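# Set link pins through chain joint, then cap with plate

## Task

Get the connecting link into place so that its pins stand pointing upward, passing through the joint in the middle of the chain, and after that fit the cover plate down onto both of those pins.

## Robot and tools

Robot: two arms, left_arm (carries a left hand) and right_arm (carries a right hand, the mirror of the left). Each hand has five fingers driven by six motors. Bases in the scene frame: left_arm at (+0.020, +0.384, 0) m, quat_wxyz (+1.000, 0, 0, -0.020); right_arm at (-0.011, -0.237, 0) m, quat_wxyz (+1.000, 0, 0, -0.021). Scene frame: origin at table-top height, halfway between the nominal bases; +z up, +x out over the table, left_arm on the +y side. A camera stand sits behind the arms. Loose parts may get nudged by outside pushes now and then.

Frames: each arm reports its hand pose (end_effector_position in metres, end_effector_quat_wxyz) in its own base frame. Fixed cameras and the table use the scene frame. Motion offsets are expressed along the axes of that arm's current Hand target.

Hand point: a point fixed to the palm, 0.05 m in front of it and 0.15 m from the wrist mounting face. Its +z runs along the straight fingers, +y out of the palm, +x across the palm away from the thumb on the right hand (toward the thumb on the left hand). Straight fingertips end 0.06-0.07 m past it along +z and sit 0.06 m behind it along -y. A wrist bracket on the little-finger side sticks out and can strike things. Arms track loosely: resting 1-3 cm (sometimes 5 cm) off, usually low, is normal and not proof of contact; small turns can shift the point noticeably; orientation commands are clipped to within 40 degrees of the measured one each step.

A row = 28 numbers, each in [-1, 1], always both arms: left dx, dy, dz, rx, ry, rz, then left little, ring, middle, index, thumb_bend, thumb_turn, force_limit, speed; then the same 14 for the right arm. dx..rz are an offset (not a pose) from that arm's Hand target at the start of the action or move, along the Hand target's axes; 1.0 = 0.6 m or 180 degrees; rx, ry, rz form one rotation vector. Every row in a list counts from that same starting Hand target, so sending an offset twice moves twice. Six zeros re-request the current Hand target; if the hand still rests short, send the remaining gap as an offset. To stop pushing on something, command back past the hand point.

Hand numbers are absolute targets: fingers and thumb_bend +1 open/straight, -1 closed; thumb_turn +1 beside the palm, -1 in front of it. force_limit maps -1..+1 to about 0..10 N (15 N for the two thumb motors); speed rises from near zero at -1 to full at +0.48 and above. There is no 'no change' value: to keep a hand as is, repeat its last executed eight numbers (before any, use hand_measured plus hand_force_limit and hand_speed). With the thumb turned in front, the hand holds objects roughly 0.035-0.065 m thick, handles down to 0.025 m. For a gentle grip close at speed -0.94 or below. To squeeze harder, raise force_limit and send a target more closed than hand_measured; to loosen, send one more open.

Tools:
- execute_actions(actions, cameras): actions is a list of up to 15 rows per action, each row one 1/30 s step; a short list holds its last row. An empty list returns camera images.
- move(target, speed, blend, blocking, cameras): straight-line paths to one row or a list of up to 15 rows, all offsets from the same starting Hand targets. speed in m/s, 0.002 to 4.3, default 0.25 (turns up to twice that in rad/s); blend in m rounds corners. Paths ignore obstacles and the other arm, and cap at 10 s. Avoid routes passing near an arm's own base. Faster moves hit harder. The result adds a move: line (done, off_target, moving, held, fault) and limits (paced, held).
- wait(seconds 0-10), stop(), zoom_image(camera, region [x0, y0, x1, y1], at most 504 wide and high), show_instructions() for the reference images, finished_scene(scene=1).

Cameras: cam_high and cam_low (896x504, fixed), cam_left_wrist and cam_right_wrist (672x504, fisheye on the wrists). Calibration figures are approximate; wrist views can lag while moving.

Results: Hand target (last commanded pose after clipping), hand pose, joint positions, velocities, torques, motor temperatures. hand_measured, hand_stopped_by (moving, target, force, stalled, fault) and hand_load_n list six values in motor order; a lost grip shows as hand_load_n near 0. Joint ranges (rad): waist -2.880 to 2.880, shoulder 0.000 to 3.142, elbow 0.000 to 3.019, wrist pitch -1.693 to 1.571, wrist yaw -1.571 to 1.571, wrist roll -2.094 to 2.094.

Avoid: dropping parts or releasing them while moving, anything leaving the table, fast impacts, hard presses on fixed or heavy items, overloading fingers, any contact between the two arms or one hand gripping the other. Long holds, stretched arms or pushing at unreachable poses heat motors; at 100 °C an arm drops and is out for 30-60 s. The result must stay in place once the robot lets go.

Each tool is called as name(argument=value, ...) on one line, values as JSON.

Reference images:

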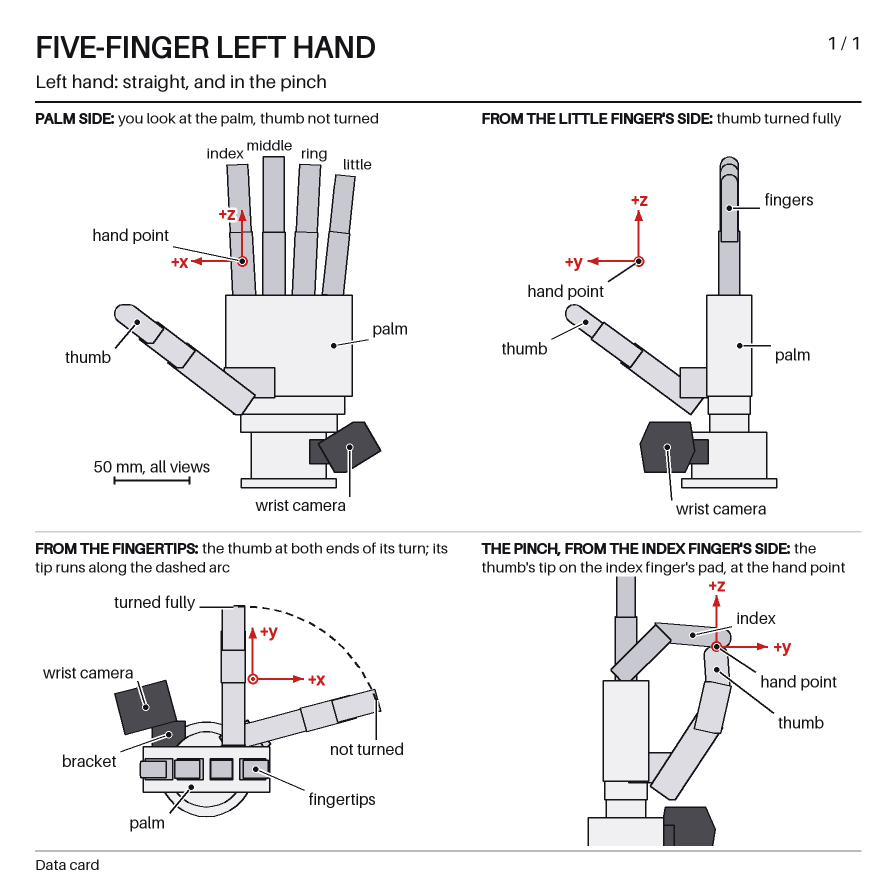

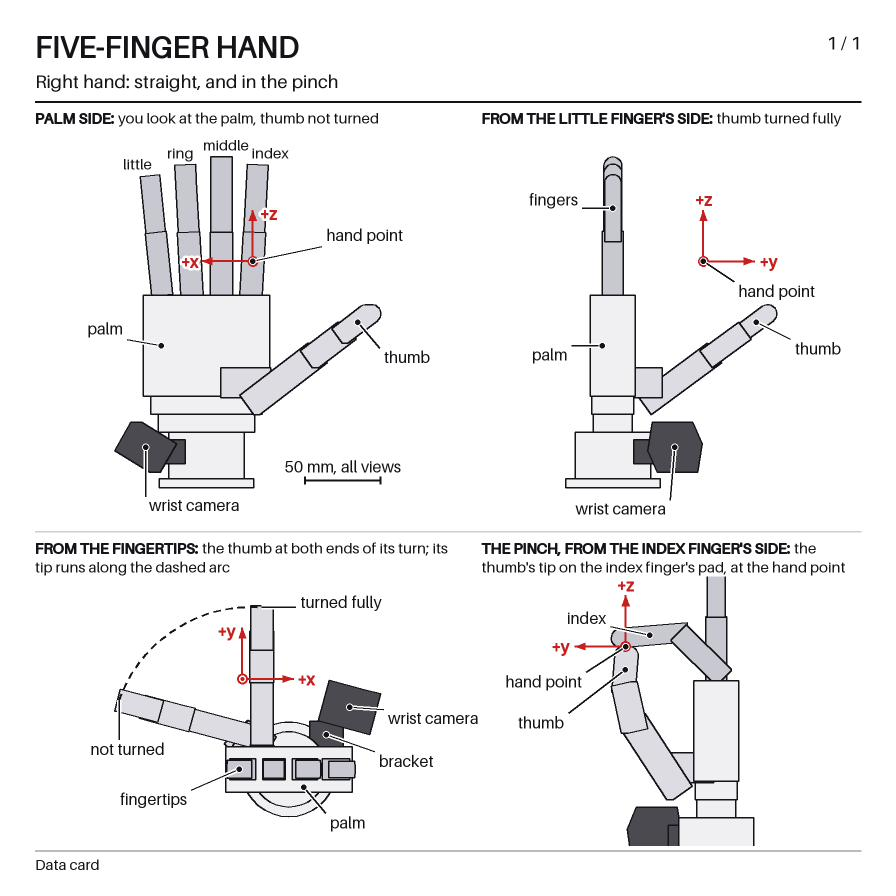

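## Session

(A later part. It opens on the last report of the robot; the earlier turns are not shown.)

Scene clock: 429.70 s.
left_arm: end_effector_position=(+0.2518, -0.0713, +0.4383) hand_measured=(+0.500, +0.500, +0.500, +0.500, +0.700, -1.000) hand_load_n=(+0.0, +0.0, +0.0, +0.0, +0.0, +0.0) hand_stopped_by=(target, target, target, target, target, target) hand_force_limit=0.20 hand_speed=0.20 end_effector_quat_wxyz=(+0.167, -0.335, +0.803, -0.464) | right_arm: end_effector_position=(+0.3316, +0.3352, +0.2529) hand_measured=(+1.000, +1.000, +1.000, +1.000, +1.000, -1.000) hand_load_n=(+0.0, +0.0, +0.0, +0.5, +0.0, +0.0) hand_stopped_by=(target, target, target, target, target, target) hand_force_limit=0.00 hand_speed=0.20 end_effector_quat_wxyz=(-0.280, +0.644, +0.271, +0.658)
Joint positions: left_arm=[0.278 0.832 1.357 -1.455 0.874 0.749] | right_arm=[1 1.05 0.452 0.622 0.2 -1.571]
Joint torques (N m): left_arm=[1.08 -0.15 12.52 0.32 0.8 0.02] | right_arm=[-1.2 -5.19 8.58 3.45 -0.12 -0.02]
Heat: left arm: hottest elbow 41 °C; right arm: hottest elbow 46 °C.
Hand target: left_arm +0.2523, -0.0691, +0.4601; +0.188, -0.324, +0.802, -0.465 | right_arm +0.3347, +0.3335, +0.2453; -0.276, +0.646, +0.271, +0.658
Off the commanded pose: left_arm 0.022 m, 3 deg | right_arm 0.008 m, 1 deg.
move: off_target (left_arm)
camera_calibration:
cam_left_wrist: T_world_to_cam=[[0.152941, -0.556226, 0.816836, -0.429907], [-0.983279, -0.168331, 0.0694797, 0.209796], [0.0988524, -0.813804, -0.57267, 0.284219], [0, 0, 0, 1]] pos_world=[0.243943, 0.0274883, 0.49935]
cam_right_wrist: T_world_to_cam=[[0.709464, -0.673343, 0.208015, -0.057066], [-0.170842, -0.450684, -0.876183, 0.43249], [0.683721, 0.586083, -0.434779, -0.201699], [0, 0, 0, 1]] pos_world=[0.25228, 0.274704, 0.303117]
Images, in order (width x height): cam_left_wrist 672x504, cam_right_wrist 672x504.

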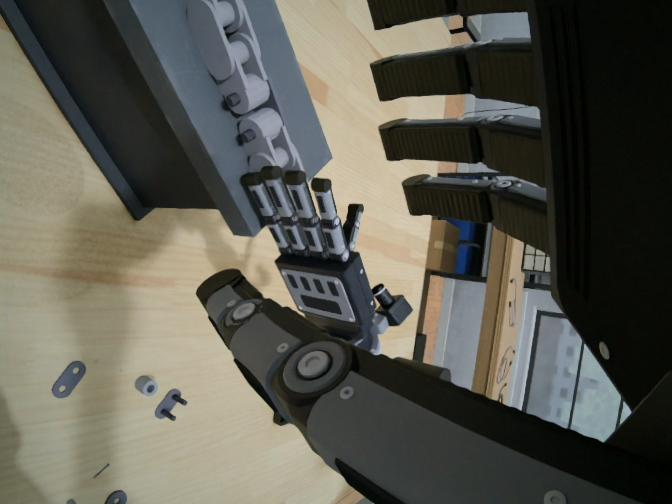

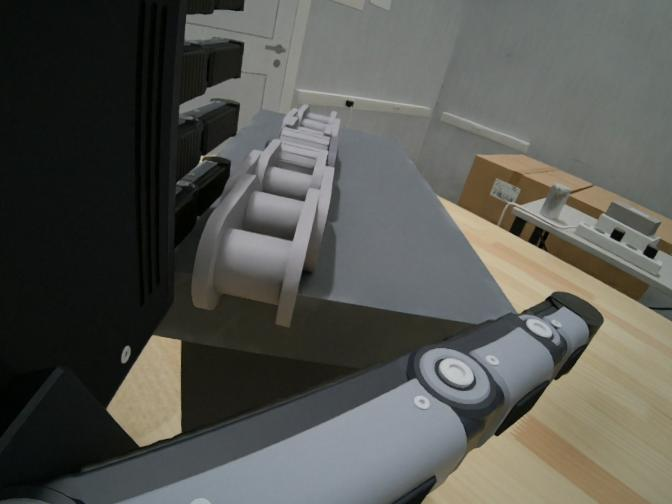

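move(target=[0,0,0,0,0,0,0.5,0.5,0.5,0.5,0.7,-1,0.2,0.2,0.001,0.0087,-0.002,0,0,0,1,1,1,1,1,-1,0,0.2], speed=0.03, cameras=["cam_left_wrist","cam_right_wrist"])

Scene clock: 431.13 s.
left_arm: end_effector_position=(+0.2518, -0.0713, +0.4383) hand_measured=(+0.500, +0.500, +0.500, +0.500, +0.700, -1.000) hand_load_n=(+0.0, +0.0, +0.0, +0.0, +0.0, +0.0) hand_stopped_by=(target, target, target, target, target, target) hand_force_limit=0.20 hand_speed=0.20 end_effector_quat_wxyz=(+0.167, -0.335, +0.803, -0.464) | right_arm: end_effector_position=(+0.3358, +0.3324, +0.2529) hand_measured=(+1.000, +1.000, +1.000, +1.000, +1.000, -1.000) hand_load_n=(+0.0, +0.0, +0.0, +0.0, +0.0, +0.5) hand_stopped_by=(target, target, target, target, target, target) hand_force_limit=0.00 hand_speed=0.20 end_effector_quat_wxyz=(-0.280, +0.644, +0.270, +0.658)
Joint positions: left_arm=[0.278 0.832 1.357 -1.455 0.874 0.749] | right_arm=[0.983 1.05 0.452 0.622 0.184 -1.571]
Joint torques (N m): left_arm=[1.14 -0.03 12.44 0.39 0.82 0.01] | right_arm=[-1.14 -5.54 8.36 3.23 -0.16 -0.05]
Heat: left arm: hottest elbow 41 °C; right arm: hottest elbow 46 °C.
Hand target: left_arm +0.2523, -0.0691, +0.4601; +0.188, -0.324, +0.802, -0.465 | right_arm +0.3377, +0.3289, +0.2459; -0.276, +0.647, +0.271, +0.658
Off the commanded pose: left_arm 0.022 m, 3 deg | right_arm 0.008 m, 1 deg.
move: off_target (left_arm)
camera_calibration:
cam_left_wrist: T_world_to_cam=[[0.152941, -0.556226, 0.816836, -0.429907], [-0.983279, -0.168331, 0.0694797, 0.209796], [0.0988524, -0.813804, -0.57267, 0.284219], [0, 0, 0, 1]] pos_world=[0.243943, 0.0274883, 0.49935]
cam_right_wrist: T_world_to_cam=[[0.708875, -0.673859, 0.208351, -0.0616254], [-0.170924, -0.450705, -0.876156, 0.43208], [0.684311, 0.585473, -0.434672, -0.202894], [0, 0, 0, 1]] pos_world=[0.25638, 0.272003, 0.303217]
Images, in order (width x height): cam_left_wrist 672x504, cam_right_wrist 672x504.

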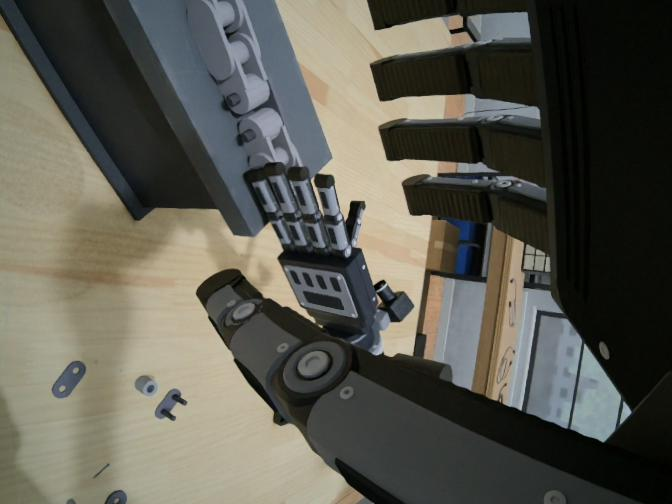

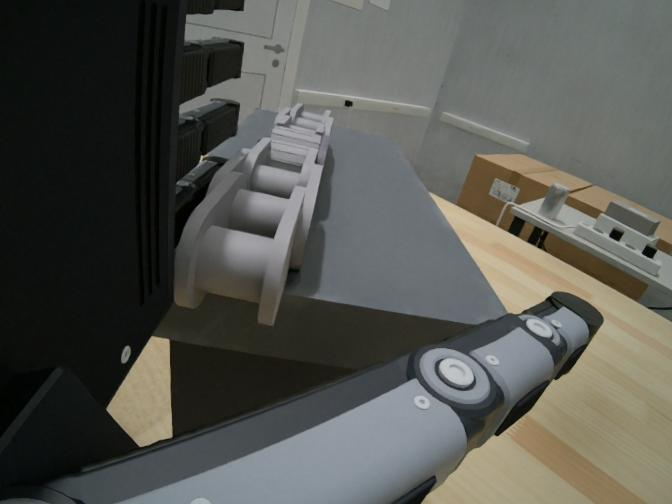

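zoom_image(camera="cam_right_wrist", region=[130, 80, 350, 340])

zoom_image(camera="cam_left_wrist", region=[160, 60, 380, 260])

Scaled by 1.938 from the camera's 672x504 image, which has a finer 960x720 frame.

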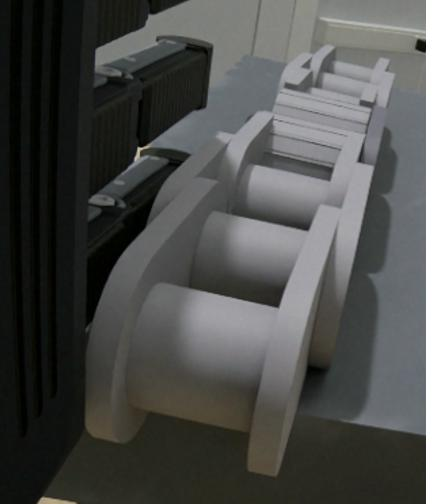

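Scaled by 2.291 from the camera's 672x504 image, which has a finer 960x720 frame.

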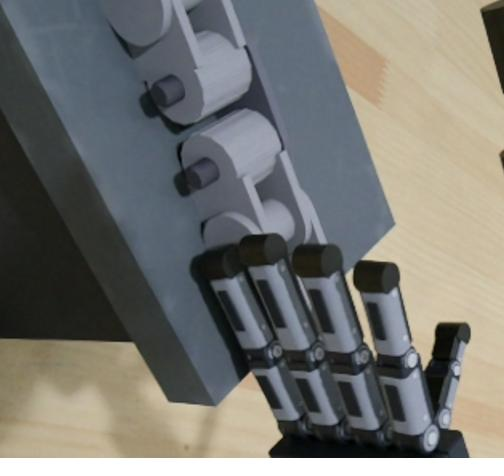

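execute_actions(actions=[[[0,0,0,0,0,0,0.5,0.5,0.5,0.5,0.7,-1,0.2,0.2,0,0,0,0,0,0,1,1,1,1,0.1,-1,0.0,-0.4]],[[0,0,0,0,0,0,0.5,0.5,0.5,0.5,0.7,-1,0.2,0.2,0,0,0,0,0,0,1,1,1,1,0.1,-1,0.0,-0.4]],[[0,0,0,0,0,0,0.5,0.5,0.5,0.5,0.7,-1,0.2,0.2,0,0,0,0,0,0,1,1,1,1,-0.6,-1,-0.3,-0.8]]], cameras=["cam_right_wrist"])

Scene clock: 434.97 s.
left_arm: end_effector_position=(+0.2518, -0.0713, +0.4383) hand_measured=(+0.500, +0.500, +0.500, +0.500, +0.700, -1.000) hand_load_n=(+0.0, +0.0, +0.0, +0.0, +0.0, +0.0) hand_stopped_by=(target, target, target, target, target, target) hand_force_limit=0.20 hand_speed=0.20 end_effector_quat_wxyz=(+0.167, -0.335, +0.803, -0.464) | right_arm: end_effector_position=(+0.3364, +0.3319, +0.2529) hand_measured=(+1.000, +1.000, +1.000, +1.000, -0.316, -1.000) hand_load_n=(+0.0, +0.0, +0.0, +0.0, +5.5, +0.0) hand_stopped_by=(target, target, target, target, force, target) hand_force_limit=-0.30 hand_speed=-0.80 end_effector_quat_wxyz=(-0.280, +0.644, +0.270, +0.658)
Joint positions: left_arm=[0.278 0.832 1.357 -1.455 0.874 0.749] | right_arm=[0.981 1.05 0.452 0.622 0.182 -1.571]
Joint torques (N m): left_arm=[1.44 -0.44 12.4 0.32 0.8 0.02] | right_arm=[-0.91 -5.25 8.34 3.22 -0.11 -0.06]
Heat: left arm: hottest elbow 42 °C; right arm: hottest elbow 45 °C.
Hand target: left_arm +0.2523, -0.0691, +0.4601; +0.188, -0.324, +0.802, -0.465 | right_arm +0.3376, +0.3290, +0.2459; -0.276, +0.647, +0.271, +0.658
Off the commanded pose: left_arm 0.022 m, 3 deg | right_arm 0.008 m, 1 deg.
camera_calibration:
cam_right_wrist: T_world_to_cam=[[0.708339, -0.6744, 0.208424, -0.0619876], [-0.171152, -0.450553, -0.87619, 0.432013], [0.684809, 0.584967, -0.434569, -0.203024], [0, 0, 0, 1]] pos_world=[0.256881, 0.271603, 0.303217]
Images, in order (width x height): cam_right_wrist 672x504.

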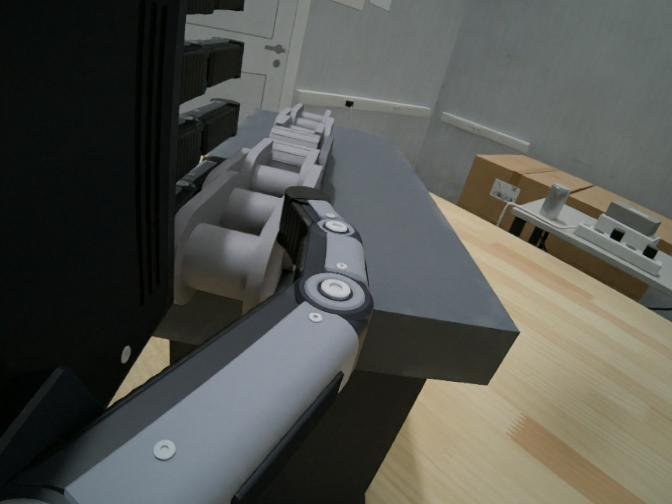

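zoom_image(camera="cam_right_wrist", region=[150, 100, 400, 350])

Scaled by 2.016 from the camera's 672x504 image, which has a finer 960x720 frame.

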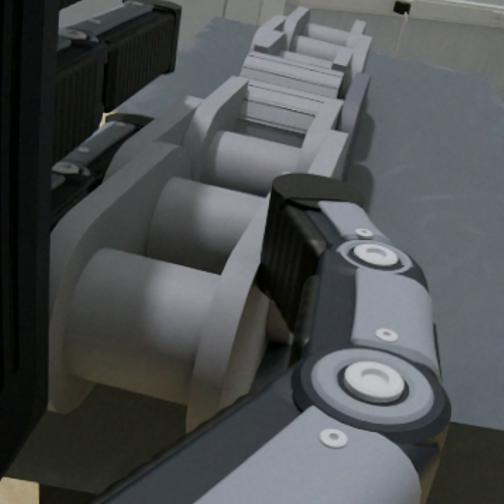

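execute_actions(actions=[[[0,0,0,0,0,0,0.5,0.5,0.5,0.5,0.7,-1,0.2,0.2,0,0,0,0,0,0,1,1,1,1,0.1,-1,0.0,-0.4]],[[0,0,0,0,0,0,0.5,0.5,0.5,0.5,0.7,-1,0.2,0.2,-0.001,0,-0.0045,0,0,0,1,1,1,1,0.1,-1,0.0,-0.4]],[[0,0,0,0,0,0,0.5,0.5,0.5,0.5,0.7,-1,0.2,0.2,-0.001,0,-0.0045,0,0,0,1,1,1,1,0.1,-1,0.0,-0.4]]], cameras=[])

Scene clock: 438.83 s.
left_arm: end_effector_position=(+0.2518, -0.0713, +0.4383) hand_measured=(+0.500, +0.500, +0.500, +0.500, +0.700, -1.000) hand_load_n=(+0.0, +0.0, +0.0, +0.0, +0.0, +0.0) hand_stopped_by=(target, target, target, target, target, target) hand_force_limit=0.20 hand_speed=0.20 end_effector_quat_wxyz=(+0.167, -0.335, +0.803, -0.464) | right_arm: end_effector_position=(+0.3343, +0.3288, +0.2440) hand_measured=(+1.000, +1.000, +1.000, +1.000, +0.100, -1.000) hand_load_n=(+0.0, +0.0, +0.0, +0.0, +0.0, +0.0) hand_stopped_by=(target, target, target, target, target, target) hand_force_limit=0.00 hand_speed=-0.40 end_effector_quat_wxyz=(-0.277, +0.649, +0.273, +0.654)
Joint positions: left_arm=[0.278 0.832 1.357 -1.455 0.874 0.749] | right_arm=[0.981 1.05 0.437 0.622 0.182 -1.571]
Joint torques (N m): left_arm=[1.73 -0.03 12.49 0.38 0.79 0.03] | right_arm=[-0.79 -6.48 8.4 3.26 0.03 -0.04]
Heat: left arm: hottest elbow 42 °C; right arm: hottest elbow 44 °C.
Hand target: left_arm +0.2523, -0.0691, +0.4601; +0.188, -0.324, +0.802, -0.465 | right_arm +0.3338, +0.3251, +0.2445; -0.276, +0.647, +0.271, +0.658
Off the commanded pose: left_arm 0.022 m, 3 deg | right_arm 0.004 m, 1 deg.
No camera images: "cameras" was empty.

move(target=[0,0,0,0,0,0,0.5,0.5,0.5,0.5,0.7,-1,0.2,0.2,0.015,0,0,0,0,0,1,1,1,1,0.1,-1,0.0,-0.4], speed=0.04, cameras=[])

Scene clock: 439.93 s.
left_arm: end_effector_position=(+0.2518, -0.0713, +0.4383) hand_measured=(+0.500, +0.500, +0.500, +0.500, +0.700, -1.000) hand_load_n=(+0.0, -0.5, +0.0, +0.0, +0.0, +0.0) hand_stopped_by=(target, target, target, target, target, target) hand_force_limit=0.20 hand_speed=0.20 end_effector_quat_wxyz=(+0.167, -0.335, +0.803, -0.464) | right_arm: end_effector_position=(+0.3331, +0.3267, +0.2489) hand_measured=(+1.000, +1.000, +1.000, +1.000, +0.100, -1.000) hand_load_n=(+0.0, +0.0, +0.0, +0.0, +0.0, +0.0) hand_stopped_by=(target, target, target, target, target, target) hand_force_limit=0.00 hand_speed=-0.40 end_effector_quat_wxyz=(-0.278, +0.647, +0.271, +0.656)
Joint positions: left_arm=[0.278 0.832 1.357 -1.455 0.874 0.749] | right_arm=[0.981 1.033 0.437 0.612 0.183 -1.571]
Joint torques (N m): left_arm=[1.49 -0.44 12.51 0.42 0.8 0] | right_arm=[-0.67 -7.3 9.7 1.98 -0.01 0]
Heat: left arm: hottest elbow 42 °C; right arm: hottest elbow 44 °C.
Hand target: left_arm +0.2523, -0.0691, +0.4601; +0.188, -0.324, +0.802, -0.465 | right_arm +0.3337, +0.3250, +0.2534; -0.276, +0.647, +0.271, +0.658
Off the commanded pose: left_arm 0.022 m, 3 deg | right_arm 0.005 m, 0 deg.
move: off_target (left_arm)
No camera images: "cameras" was empty.

execute_actions(actions=[[[0,0,0,0,0,0,0.5,0.5,0.5,0.5,0.7,-1,0.2,0.2,0,0,0,0,0,0,1,1,1,1,-0.7,-1,0.1,-0.75]],[[0,0,0,0,0,0,0.5,0.5,0.5,0.5,0.7,-1,0.2,0.2,0,0,0,0,0,0,1,1,1,1,-0.7,-1,0.1,-0.75]]], cameras=["cam_right_wrist"])

Scene clock: 441.87 s.
left_arm: end_effector_position=(+0.2518, -0.0713, +0.4383) hand_measured=(+0.500, +0.500, +0.500, +0.500, +0.700, -1.000) hand_load_n=(+0.0, +0.0, +0.0, +0.0, +0.0, +0.5) hand_stopped_by=(target, target, target, target, target, target) hand_force_limit=0.20 hand_speed=0.20 end_effector_quat_wxyz=(+0.167, -0.335, +0.803, -0.464) | right_arm: end_effector_position=(+0.3329, +0.3271, +0.2490) hand_measured=(+1.000, +1.000, +1.000, +1.000, -0.366, -1.000) hand_load_n=(+0.0, +0.0, +0.0, +0.5, +9.5, +0.5) hand_stopped_by=(target, target, target, target, force, target) hand_force_limit=0.10 hand_speed=-0.75 end_effector_quat_wxyz=(-0.278, +0.647, +0.272, +0.656)
Joint positions: left_arm=[0.278 0.832 1.357 -1.455 0.874 0.749] | right_arm=[0.981 1.033 0.437 0.612 0.181 -1.571]
Joint torques (N m): left_arm=[1.61 -0.03 12.53 0.43 0.84 0.04] | right_arm=[-0.85 -7.36 9.77 1.87 0.07 -0.02]
Heat: left arm: hottest elbow 42 °C; right arm: hottest elbow 44 °C.
Hand target: left_arm +0.2523, -0.0691, +0.4601; +0.188, -0.324, +0.802, -0.465 | right_arm +0.3337, +0.3250, +0.2534; -0.276, +0.647, +0.271, +0.658
Off the commanded pose: left_arm 0.022 m, 3 deg | right_arm 0.005 m, 0 deg.
camera_calibration:
cam_right_wrist: T_world_to_cam=[[0.710103, -0.672107, 0.209826, -0.0636386], [-0.174763, -0.456926, -0.872168, 0.427988], [0.682065, 0.582659, -0.441924, -0.195998], [0, 0, 0, 1]] pos_world=[0.253669, 0.266987, 0.300014]
Images, in order (width x height): cam_right_wrist 672x504.

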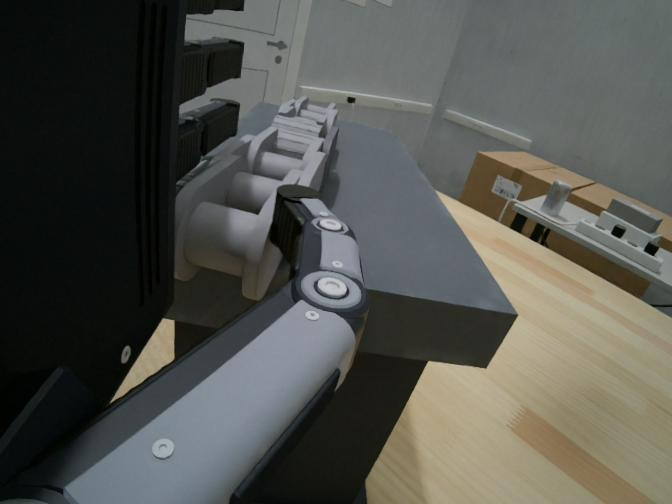

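move(target=[0,0,0,0,0,0,0.5,0.5,0.5,0.5,0.7,-1,0.2,0.2,-0.0132,0.0037,0,0,0,0.0833,1,1,1,1,-0.7,-1,0.1,-0.75], speed=0.15, cameras=["cam_right_wrist", "cam_left_wrist"])

Scene clock: 444.93 s.
left_arm: end_effector_position=(+0.2518, -0.0713, +0.4383) hand_measured=(+0.500, +0.500, +0.500, +0.500, +0.700, -1.000) hand_load_n=(+0.0, +0.0, +0.0, +0.0, +0.0, +0.0) hand_stopped_by=(target, target, target, target, target, target) hand_force_limit=0.20 hand_speed=0.20 end_effector_quat_wxyz=(+0.167, -0.335, +0.803, -0.464) | right_arm: end_effector_position=(+0.3305, +0.3273, +0.2397) hand_measured=(+1.000, +1.000, +1.000, +1.000, -0.366, -1.000) hand_load_n=(+0.0, +0.0, +0.0, +0.0, +5.0, -0.5) hand_stopped_by=(target, target, target, target, force, target) hand_force_limit=0.10 hand_speed=-0.75 end_effector_quat_wxyz=(-0.359, +0.674, +0.195, +0.615)
Joint positions: left_arm=[0.278 0.832 1.357 -1.455 0.874 0.749] | right_arm=[0.948 1.008 0.437 0.586 0.138 -1.327]
Joint torques (N m): left_arm=[1.14 -0.32 12.52 0.36 0.8 0.04] | right_arm=[-1.61 -6.65 10.48 1.7 0.05 0.12]
Heat: left arm: hottest elbow 42 °C; right arm: hottest elbow 43 °C.
Hand target: left_arm +0.2523, -0.0691, +0.4601; +0.188, -0.324, +0.802, -0.465 | right_arm +0.3353, +0.3236, +0.2456; -0.359, +0.676, +0.184, +0.616
Off the commanded pose: left_arm 0.022 m, 3 deg | right_arm 0.008 m, 1 deg.
move: off_target (left_arm)
camera_calibration:
cam_left_wrist: T_world_to_cam=[[0.152941, -0.556226, 0.816836, -0.429907], [-0.983279, -0.168331, 0.0694797, 0.209796], [0.0988524, -0.813804, -0.57267, 0.284219], [0, 0, 0, 1]] pos_world=[0.243943, 0.0274883, 0.49935]
cam_right_wrist: T_world_to_cam=[[0.735229, -0.677082, -0.0315827, -0.00868615], [-0.325127, -0.311397, -0.89293, 0.426635], [0.594752, 0.666777, -0.449086, -0.195616], [0, 0, 0, 1]] pos_world=[0.26144, 0.257404, 0.292832]
Images, in order (width x height): cam_left_wrist 672x504, cam_right_wrist 672x504.

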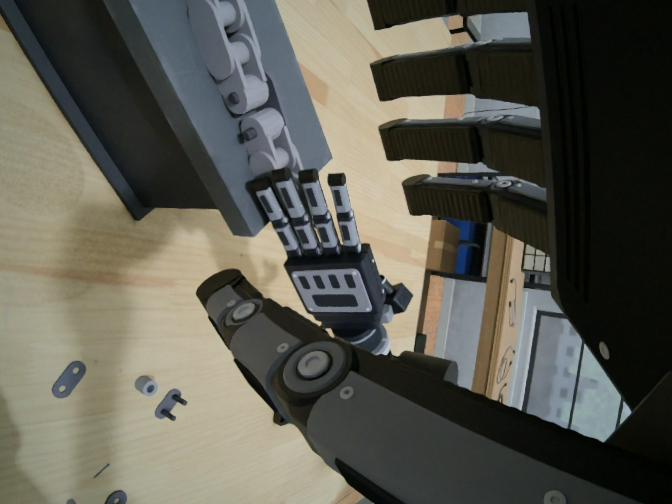

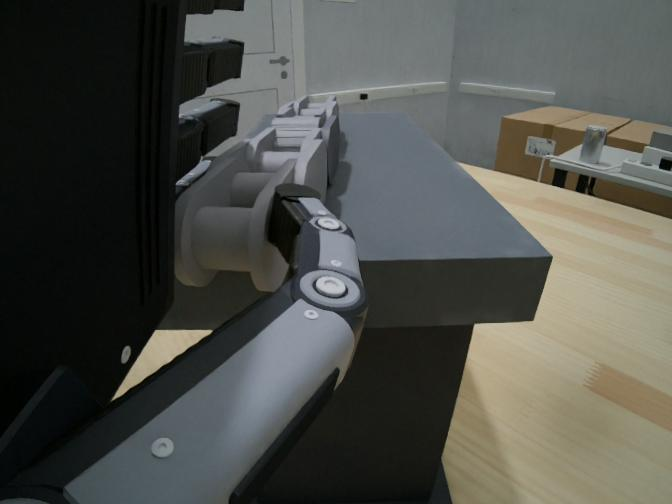

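zoom_image(camera="cam_right_wrist", region=[160, 80, 380, 310])

zoom_image(camera="cam_left_wrist", region=[160, 0, 360, 220])

Scaled by 2.191 from the camera's 672x504 image, which has a finer 960x720 frame.

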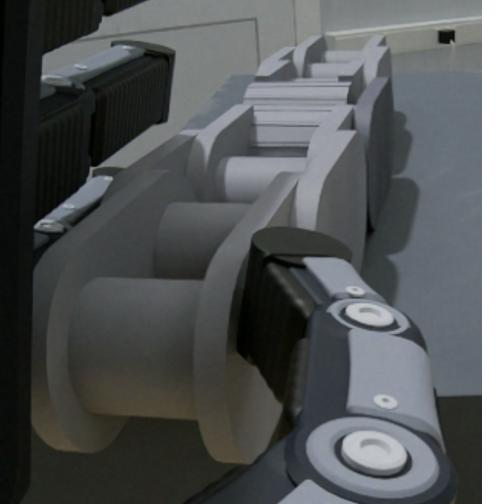

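Scaled by 2.291 from the camera's 672x504 image, which has a finer 960x720 frame.

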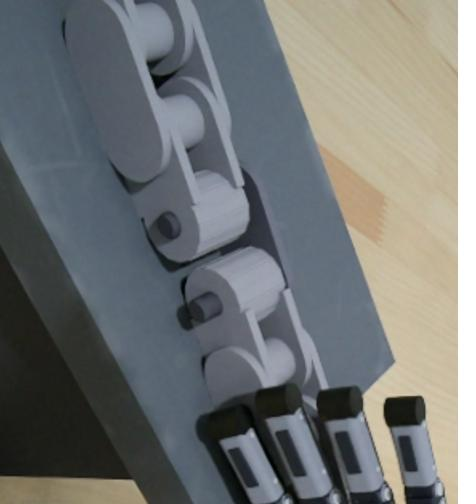

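move(target=[[0,0,0,0,0,0,0.5,0.5,0.5,0.5,0.7,-1,0.2,0.2,0.0045,0.0075,0,0,0,0.0,1,1,1,1,-0.8,-1,0.25,-0.6],[0,0,0,0,0,0,0.5,0.5,0.5,0.5,0.7,-1,0.2,0.2,0.0078,0.0084,0,0,0,0.0833,1,1,1,1,-0.8,-1,0.25,-0.6]], speed=0.1, cameras=["cam_right_wrist", "cam_left_wrist"])

Scene clock: 450.70 s.
left_arm: end_effector_position=(+0.2518, -0.0713, +0.4383) hand_measured=(+0.500, +0.500, +0.500, +0.500, +0.700, -1.000) hand_load_n=(+0.0, +0.0, +0.0, +0.0, -0.5, +0.0) hand_stopped_by=(target, target, target, target, target, target) hand_force_limit=0.20 hand_speed=0.20 end_effector_quat_wxyz=(+0.167, -0.335, +0.803, -0.464) | right_arm: end_effector_position=(+0.3284, +0.3222, +0.2313) hand_measured=(+1.000, +1.000, +1.000, +1.000, -0.394, -1.000) hand_load_n=(+0.0, +0.0, +0.0, +0.5, +12.0, -1.0) hand_stopped_by=(target, target, target, target, force, target) hand_force_limit=0.25 hand_speed=-0.60 end_effector_quat_wxyz=(-0.436, +0.699, +0.112, +0.556)
Joint positions: left_arm=[0.278 0.832 1.357 -1.455 0.874 0.749] | right_arm=[0.884 0.964 0.437 0.525 0.059 -1.065]
Joint torques (N m): left_arm=[1.44 -0.21 12.57 0.46 0.78 0] | right_arm=[-2.26 -6.36 12.51 1.63 0.37 0.16]
Heat: left arm: hottest elbow 42 °C; right arm: hottest elbow 43 °C.
Hand target: left_arm +0.2523, -0.0691, +0.4601; +0.188, -0.324, +0.802, -0.465 | right_arm +0.3396, +0.3193, +0.2488; -0.437, +0.695, +0.094, +0.564
Off the commanded pose: left_arm 0.022 m, 3 deg | right_arm 0.021 m, 2 deg.
move: off_target (left_arm, right_arm)
camera_calibration:
cam_left_wrist: T_world_to_cam=[[0.152941, -0.556226, 0.816836, -0.429907], [-0.983279, -0.168331, 0.0694797, 0.209796], [0.0988524, -0.813804, -0.57267, 0.284219], [0, 0, 0, 1]] pos_world=[0.243943, 0.0274883, 0.49935]
cam_right_wrist: T_world_to_cam=[[0.71375, -0.638468, -0.287958, 0.0430213], [-0.497462, -0.172701, -0.850121, 0.418857], [0.493044, 0.750022, -0.440879, -0.190004], [0, 0, 0, 1]] pos_world=[0.271339, 0.242312, 0.284699]
Images, in order (width x height): cam_left_wrist 672x504, cam_right_wrist 672x504.

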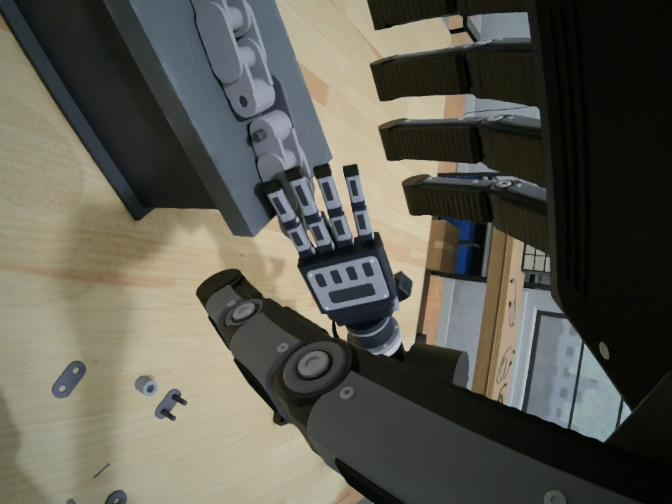

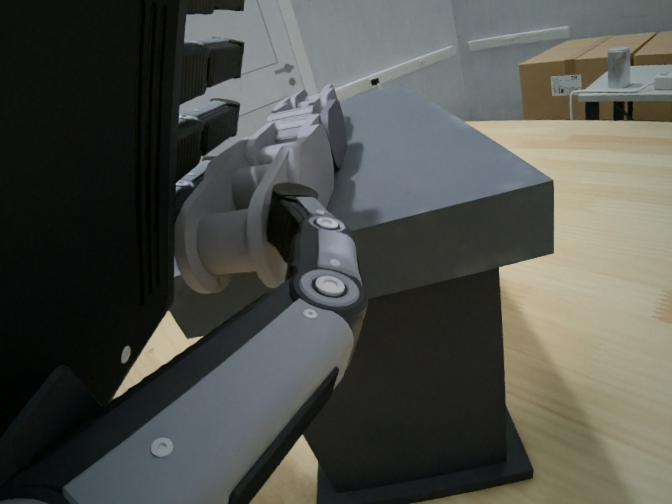

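move(target=[0,0,0,0,0,0,0.5,0.5,0.5,0.5,0.7,-1,0.2,0.2,0.0198,-0.0057,0.006,0,0,0,1,1,1,1,-0.8,-1,0.25,-0.6], speed=0.1, cameras=["cam_right_wrist", "cam_left_wrist"])

Scene clock: 452.03 s.
left_arm: end_effector_position=(+0.2518, -0.0713, +0.4383) hand_measured=(+0.500, +0.500, +0.500, +0.500, +0.700, -1.000) hand_load_n=(-0.5, +0.0, +0.0, +0.0, +0.5, +0.0) hand_stopped_by=(target, target, target, target, target, target) hand_force_limit=0.20 hand_speed=0.20 end_effector_quat_wxyz=(+0.167, -0.335, +0.803, -0.464) | right_arm: end_effector_position=(+0.3286, +0.3207, +0.2317) hand_measured=(+1.000, +1.000, +1.000, +1.000, -0.394, -1.000) hand_load_n=(+0.0, +0.0, +0.0, +0.5, +10.5, -1.0) hand_stopped_by=(target, target, target, target, force, target) hand_force_limit=0.25 hand_speed=-0.60 end_effector_quat_wxyz=(-0.433, +0.706, +0.114, +0.548)
Joint positions: left_arm=[0.278 0.832 1.357 -1.455 0.874 0.749] | right_arm=[0.876 0.95 0.449 0.477 0.047 -1.062]
Joint torques (N m): left_arm=[1.67 -0.26 12.57 0.39 0.8 0.03] | right_arm=[-2.2 -6.07 14.12 1.81 0.4 0.12]
Heat: left arm: hottest elbow 42 °C; right arm: hottest elbow 43 °C.
Hand target: left_arm +0.2523, -0.0691, +0.4601; +0.188, -0.324, +0.802, -0.465 | right_arm +0.3442, +0.3196, +0.2610; -0.437, +0.694, +0.094, +0.564
Off the commanded pose: left_arm 0.022 m, 3 deg | right_arm 0.033 m, 3 deg.
move: off_target (left_arm, right_arm)
camera_calibration:
cam_left_wrist: T_world_to_cam=[[0.152941, -0.556226, 0.816836, -0.429907], [-0.983279, -0.168331, 0.0694797, 0.209796], [0.0988524, -0.813804, -0.57267, 0.284219], [0, 0, 0, 1]] pos_world=[0.243943, 0.0274883, 0.49935]
cam_right_wrist: T_world_to_cam=[[0.711742, -0.639855, -0.289844, 0.0435885], [-0.510376, -0.187549, -0.839251, 0.425543], [0.482639, 0.745259, -0.460053, -0.1795], [0, 0, 0, 1]] pos_world=[0.272797, 0.241475, 0.287191]
Images, in order (width x height): cam_left_wrist 672x504, cam_right_wrist 672x504.

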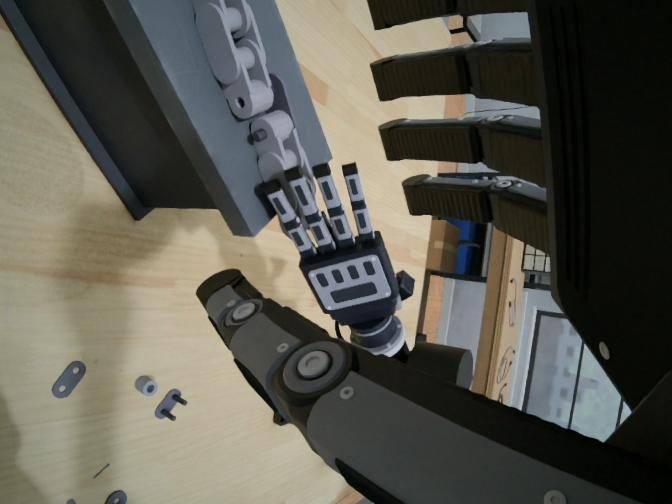

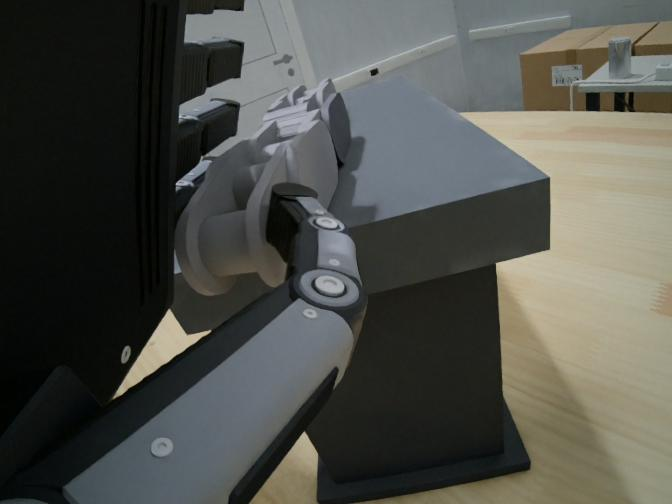

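move(target=[0,0,0,0,0,0,0.5,0.5,0.5,0.5,0.7,-1,0.2,0.2,0.004,-0.002,0,0,0,0.0833,1,1,1,1,-0.8,-1,0.25,-0.6], speed=0.1, cameras=["cam_right_wrist", "cam_left_wrist"])

Scene clock: 455.47 s.
left_arm: end_effector_position=(+0.2518, -0.0713, +0.4383) hand_measured=(+0.500, +0.500, +0.500, +0.500, +0.700, -1.000) hand_load_n=(+0.0, +0.0, +0.0, +0.0, +0.0, +0.0) hand_stopped_by=(target, target, target, target, target, target) hand_force_limit=0.20 hand_speed=0.20 end_effector_quat_wxyz=(+0.167, -0.335, +0.803, -0.464) | right_arm: end_effector_position=(+0.3358, +0.3143, +0.2340) hand_measured=(+1.000, +1.000, +1.000, +1.000, -0.398, -1.000) hand_load_n=(+0.0, +0.0, +0.0, +0.0, +0.0, +0.0) hand_stopped_by=(target, target, target, target, force, target) hand_force_limit=0.25 hand_speed=-0.60 end_effector_quat_wxyz=(-0.494, +0.716, +0.010, +0.493)
Joint positions: left_arm=[0.278 0.832 1.357 -1.455 0.874 0.749] | right_arm=[0.801 0.933 0.47 0.437 0.001 -0.798]
Joint torques (N m): left_arm=[1.38 -0.03 12.53 0.4 0.8 0.01] | right_arm=[-1.26 -6.71 13.94 1.92 -0.13 0.11]
Heat: left arm: hottest elbow 43 °C; right arm: hottest elbow 43 °C.
Hand target: left_arm +0.2523, -0.0691, +0.4601; +0.188, -0.324, +0.802, -0.465 | right_arm +0.3443, +0.3195, +0.2635; -0.506, +0.701, +0.003, +0.502
Off the commanded pose: left_arm 0.022 m, 3 deg | right_arm 0.031 m, 3 deg.
move: off_target (left_arm, right_arm)
camera_calibration:
cam_left_wrist: T_world_to_cam=[[0.152941, -0.556226, 0.816836, -0.429907], [-0.983279, -0.168331, 0.0694797, 0.209796], [0.0988524, -0.813804, -0.57267, 0.284219], [0, 0, 0, 1]] pos_world=[0.243943, 0.0274883, 0.49935]
cam_right_wrist: T_world_to_cam=[[0.610087, -0.588926, -0.530057, 0.109365], [-0.667857, -0.0222647, -0.743956, 0.408463], [0.426334, 0.80788, -0.406902, -0.190256], [0, 0, 0, 1]] pos_world=[0.287185, 0.227206, 0.284433]
Images, in order (width x height): cam_left_wrist 672x504, cam_right_wrist 672x504.

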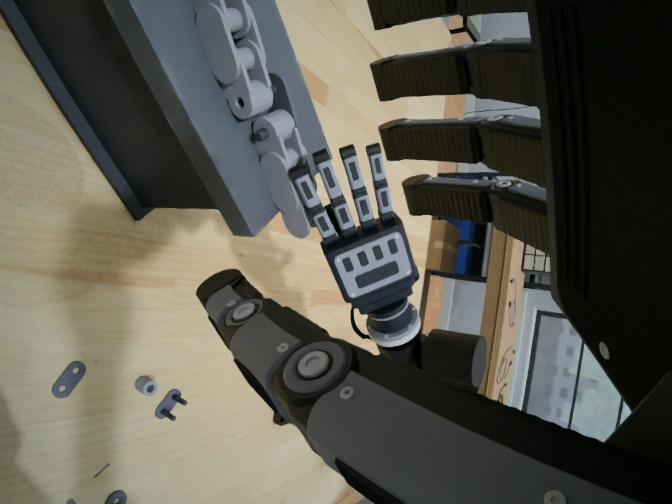

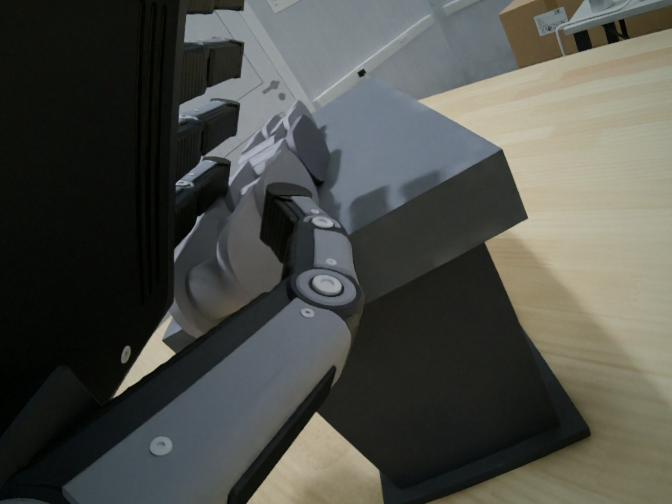

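zoom_image(camera="cam_left_wrist", region=[160, 0, 380, 250])

zoom_image(camera="cam_right_wrist", region=[150, 70, 380, 350])

Scaled by 2.016 from the camera's 672x504 image, which has a finer 960x720 frame.

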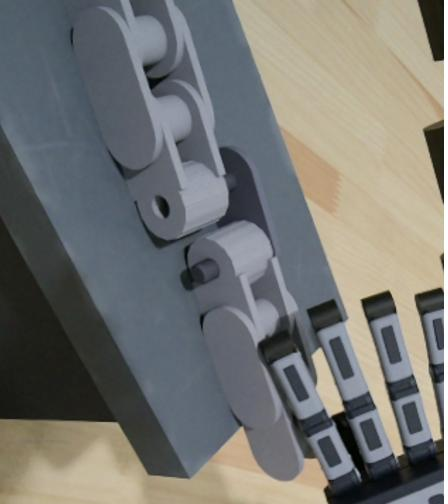

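Scaled by 1.800 from the camera's 672x504 image, which has a finer 960x720 frame.

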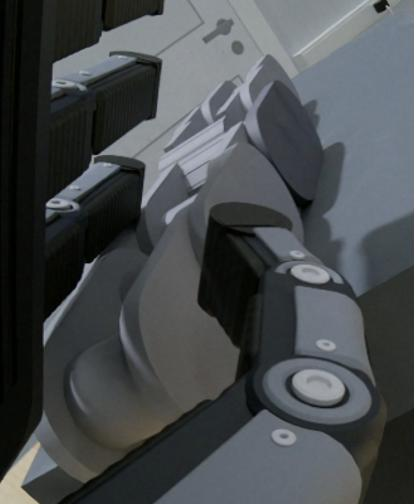

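execute_actions(actions=[], cameras=["all"])

zoom_image(camera="cam_low", region=[350, 150, 550, 300])

zoom_image(camera="cam_left_wrist", region=[185, 40, 335, 190])

Scene clock: 456.40 s.
left_arm: end_effector_position=(+0.2518, -0.0713, +0.4383) hand_measured=(+0.500, +0.500, +0.500, +0.500, +0.700, -1.000) hand_load_n=(+0.0, +0.0, +0.0, +0.0, +0.0, +0.0) hand_stopped_by=(target, target, target, target, target, target) hand_force_limit=0.20 hand_speed=0.20 end_effector_quat_wxyz=(+0.167, -0.335, +0.803, -0.464) | right_arm: end_effector_position=(+0.3357, +0.3143, +0.2339) hand_measured=(+1.000, +1.000, +1.000, +1.000, -0.398, -1.000) hand_load_n=(+0.0, +0.0, -0.5, +0.0, +0.0, +0.0) hand_stopped_by=(target, target, target, target, force, target) hand_force_limit=0.25 hand_speed=-0.60 end_effector_quat_wxyz=(-0.494, +0.716, +0.009, +0.493)
Joint positions: left_arm=[0.278 0.832 1.357 -1.455 0.874 0.749] | right_arm=[0.801 0.933 0.47 0.437 0.001 -0.797]
Joint velocities: within noise
Joint torques (N m): left_arm=[1.26 -0.32 12.44 0.34 0.81 0.03] | right_arm=[-1.26 -6.18 14.11 1.88 -0.13 0.11]
Motor temperatures (°C): left_arm=[31 28 43 25 25 25] | right_arm=[27 25 43 24 23 26]
Heat: left arm: hottest elbow 43 °C; right arm: hottest elbow 43 °C.
Hand target: left_arm +0.2523, -0.0691, +0.4601; +0.188, -0.324, +0.802, -0.465 | right_arm +0.3443, +0.3195, +0.2635; -0.506, +0.701, +0.003, +0.502
Off the commanded pose: left_arm 0.022 m, 3 deg | right_arm 0.031 m, 3 deg.
camera_calibration:
cam_left_wrist: T_world_to_cam=[[0.152941, -0.556226, 0.816836, -0.429907], [-0.983279, -0.168331, 0.0694797, 0.209796], [0.0988524, -0.813804, -0.57267, 0.284219], [0, 0, 0, 1]] pos_world=[0.243943, 0.0274883, 0.49935]
cam_right_wrist: T_world_to_cam=[[0.609801, -0.588668, -0.530672, 0.109566], [-0.668242, -0.0218709, -0.743623, 0.408389], [0.42614, 0.808079, -0.406709, -0.1903], [0, 0, 0, 1]] pos_world=[0.287184, 0.227207, 0.284434]

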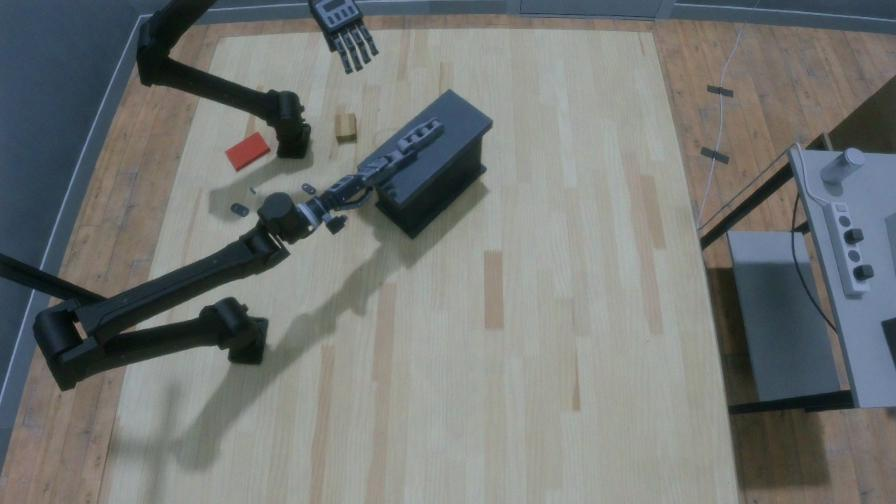

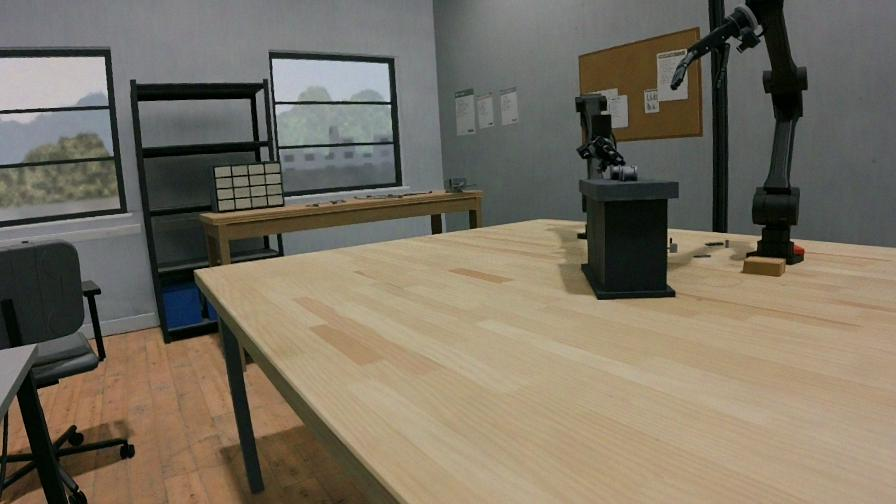

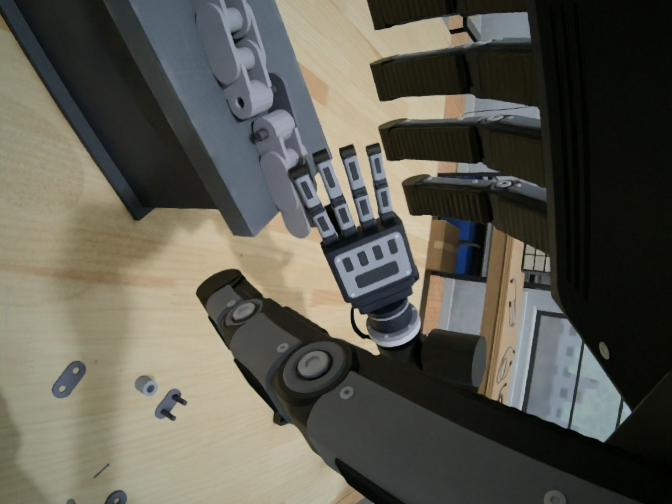

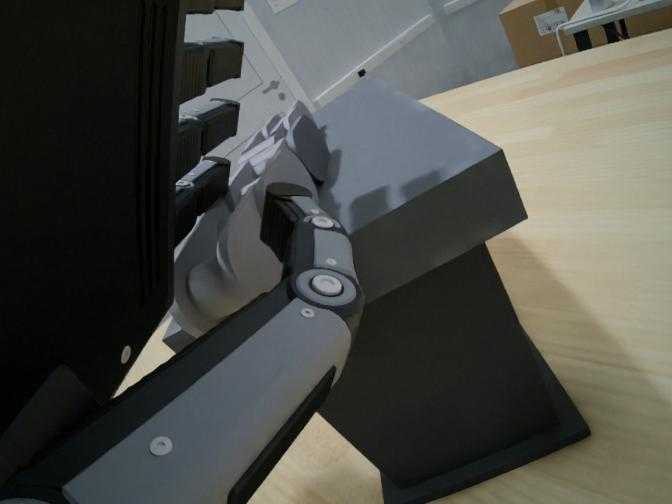

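Scaled by 2.520 from the camera's 896x504 image, which has a finer 1280x720 frame.

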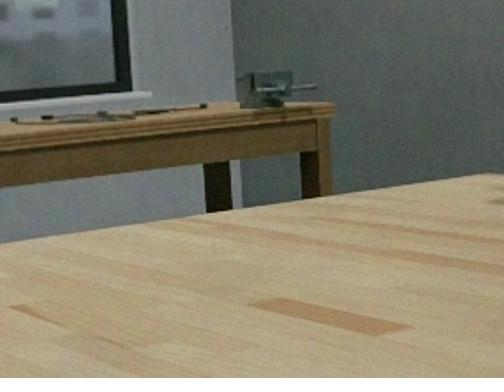

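Scaled by 3.360 from the camera's 672x504 image, which has a finer 960x720 frame.

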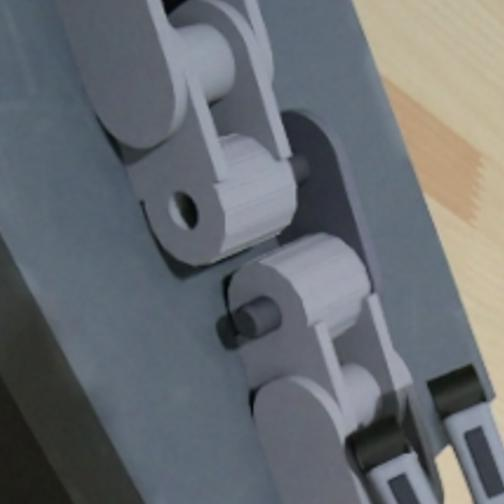

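execute_actions(actions=[[[0,0,0,0,0,0,0.5,0.5,0.5,0.5,0.7,-1,0.2,0.2,0,0,0,0,0,0,1,1,1,1,0.3,-1,0.25,-0.3]],[[0,0,0,0,0,0,0.5,0.5,0.5,0.5,0.7,-1,0.2,0.2,0,0,0,0,0,0,1,1,1,1,0.9,-1,0.25,0]]], cameras=["cam_left_wrist","cam_right_wrist"])

Scene clock: 462.77 s.
left_arm: end_effector_position=(+0.2518, -0.0713, +0.4383) hand_measured=(+0.500, +0.500, +0.500, +0.500, +0.700, -1.000) hand_load_n=(+0.0, +0.0, +0.0, +0.0, +0.0, +0.0) hand_stopped_by=(target, target, target, target, target, target) hand_force_limit=0.20 hand_speed=0.20 end_effector_quat_wxyz=(+0.167, -0.335, +0.803, -0.464) | right_arm: end_effector_position=(+0.3357, +0.3143, +0.2339) hand_measured=(+1.000, +1.000, +1.000, +1.000, +0.900, -1.000) hand_load_n=(+0.0, +0.0, +0.0, +0.0, +0.0, +0.5) hand_stopped_by=(target, target, target, target, target, target) hand_force_limit=0.25 hand_speed=0.00 end_effector_quat_wxyz=(-0.494, +0.716, +0.009, +0.493)
Joint positions: left_arm=[0.278 0.832 1.357 -1.455 0.874 0.749] | right_arm=[0.801 0.933 0.47 0.437 0.001 -0.797]
Joint torques (N m): left_arm=[1.44 -0.21 12.53 0.31 0.79 0.02] | right_arm=[-1.03 -6.53 14.01 2 -0.15 0.07]
Heat: left arm: hottest elbow 43 °C; right arm: hottest elbow 43 °C.
Hand target: left_arm +0.2523, -0.0691, +0.4601; +0.188, -0.324, +0.802, -0.465 | right_arm +0.3443, +0.3195, +0.2635; -0.506, +0.701, +0.003, +0.502
Off the commanded pose: left_arm 0.022 m, 3 deg | right_arm 0.031 m, 3 deg.
camera_calibration:
cam_left_wrist: T_world_to_cam=[[0.152941, -0.556226, 0.816836, -0.429907], [-0.983279, -0.168331, 0.0694797, 0.209796], [0.0988524, -0.813804, -0.57267, 0.284219], [0, 0, 0, 1]] pos_world=[0.243943, 0.0274883, 0.49935]
cam_right_wrist: T_world_to_cam=[[0.60964, -0.588539, -0.530999, 0.109677], [-0.66845, -0.0216587, -0.743442, 0.408349], [0.426044, 0.808179, -0.406613, -0.190322], [0, 0, 0, 1]] pos_world=[0.287183, 0.227208, 0.284434]
Images, in order (width x height): cam_left_wrist 672x504, cam_right_wrist 672x504.

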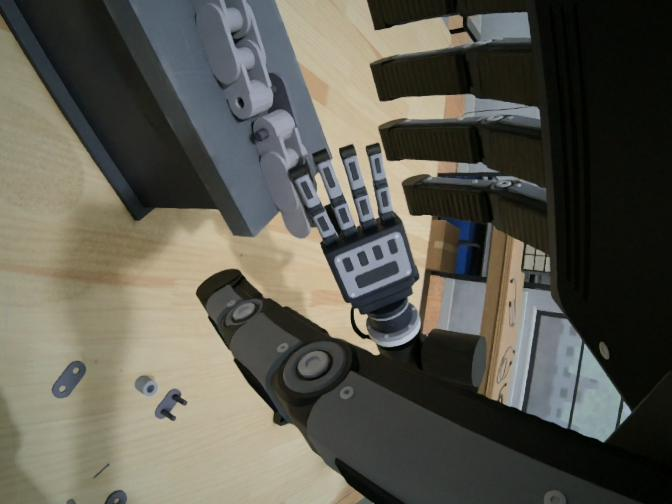

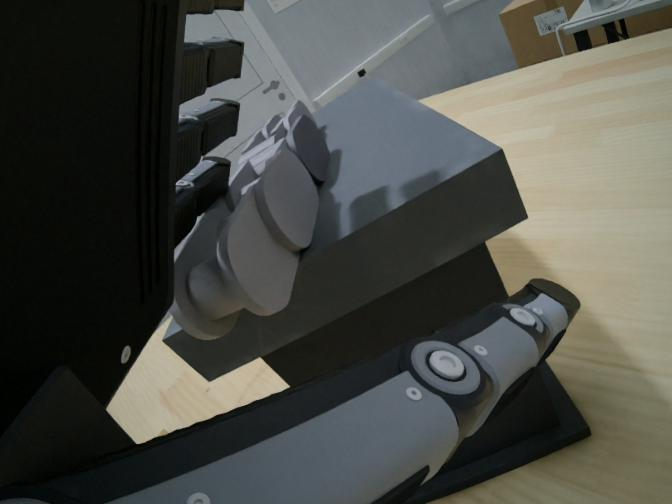

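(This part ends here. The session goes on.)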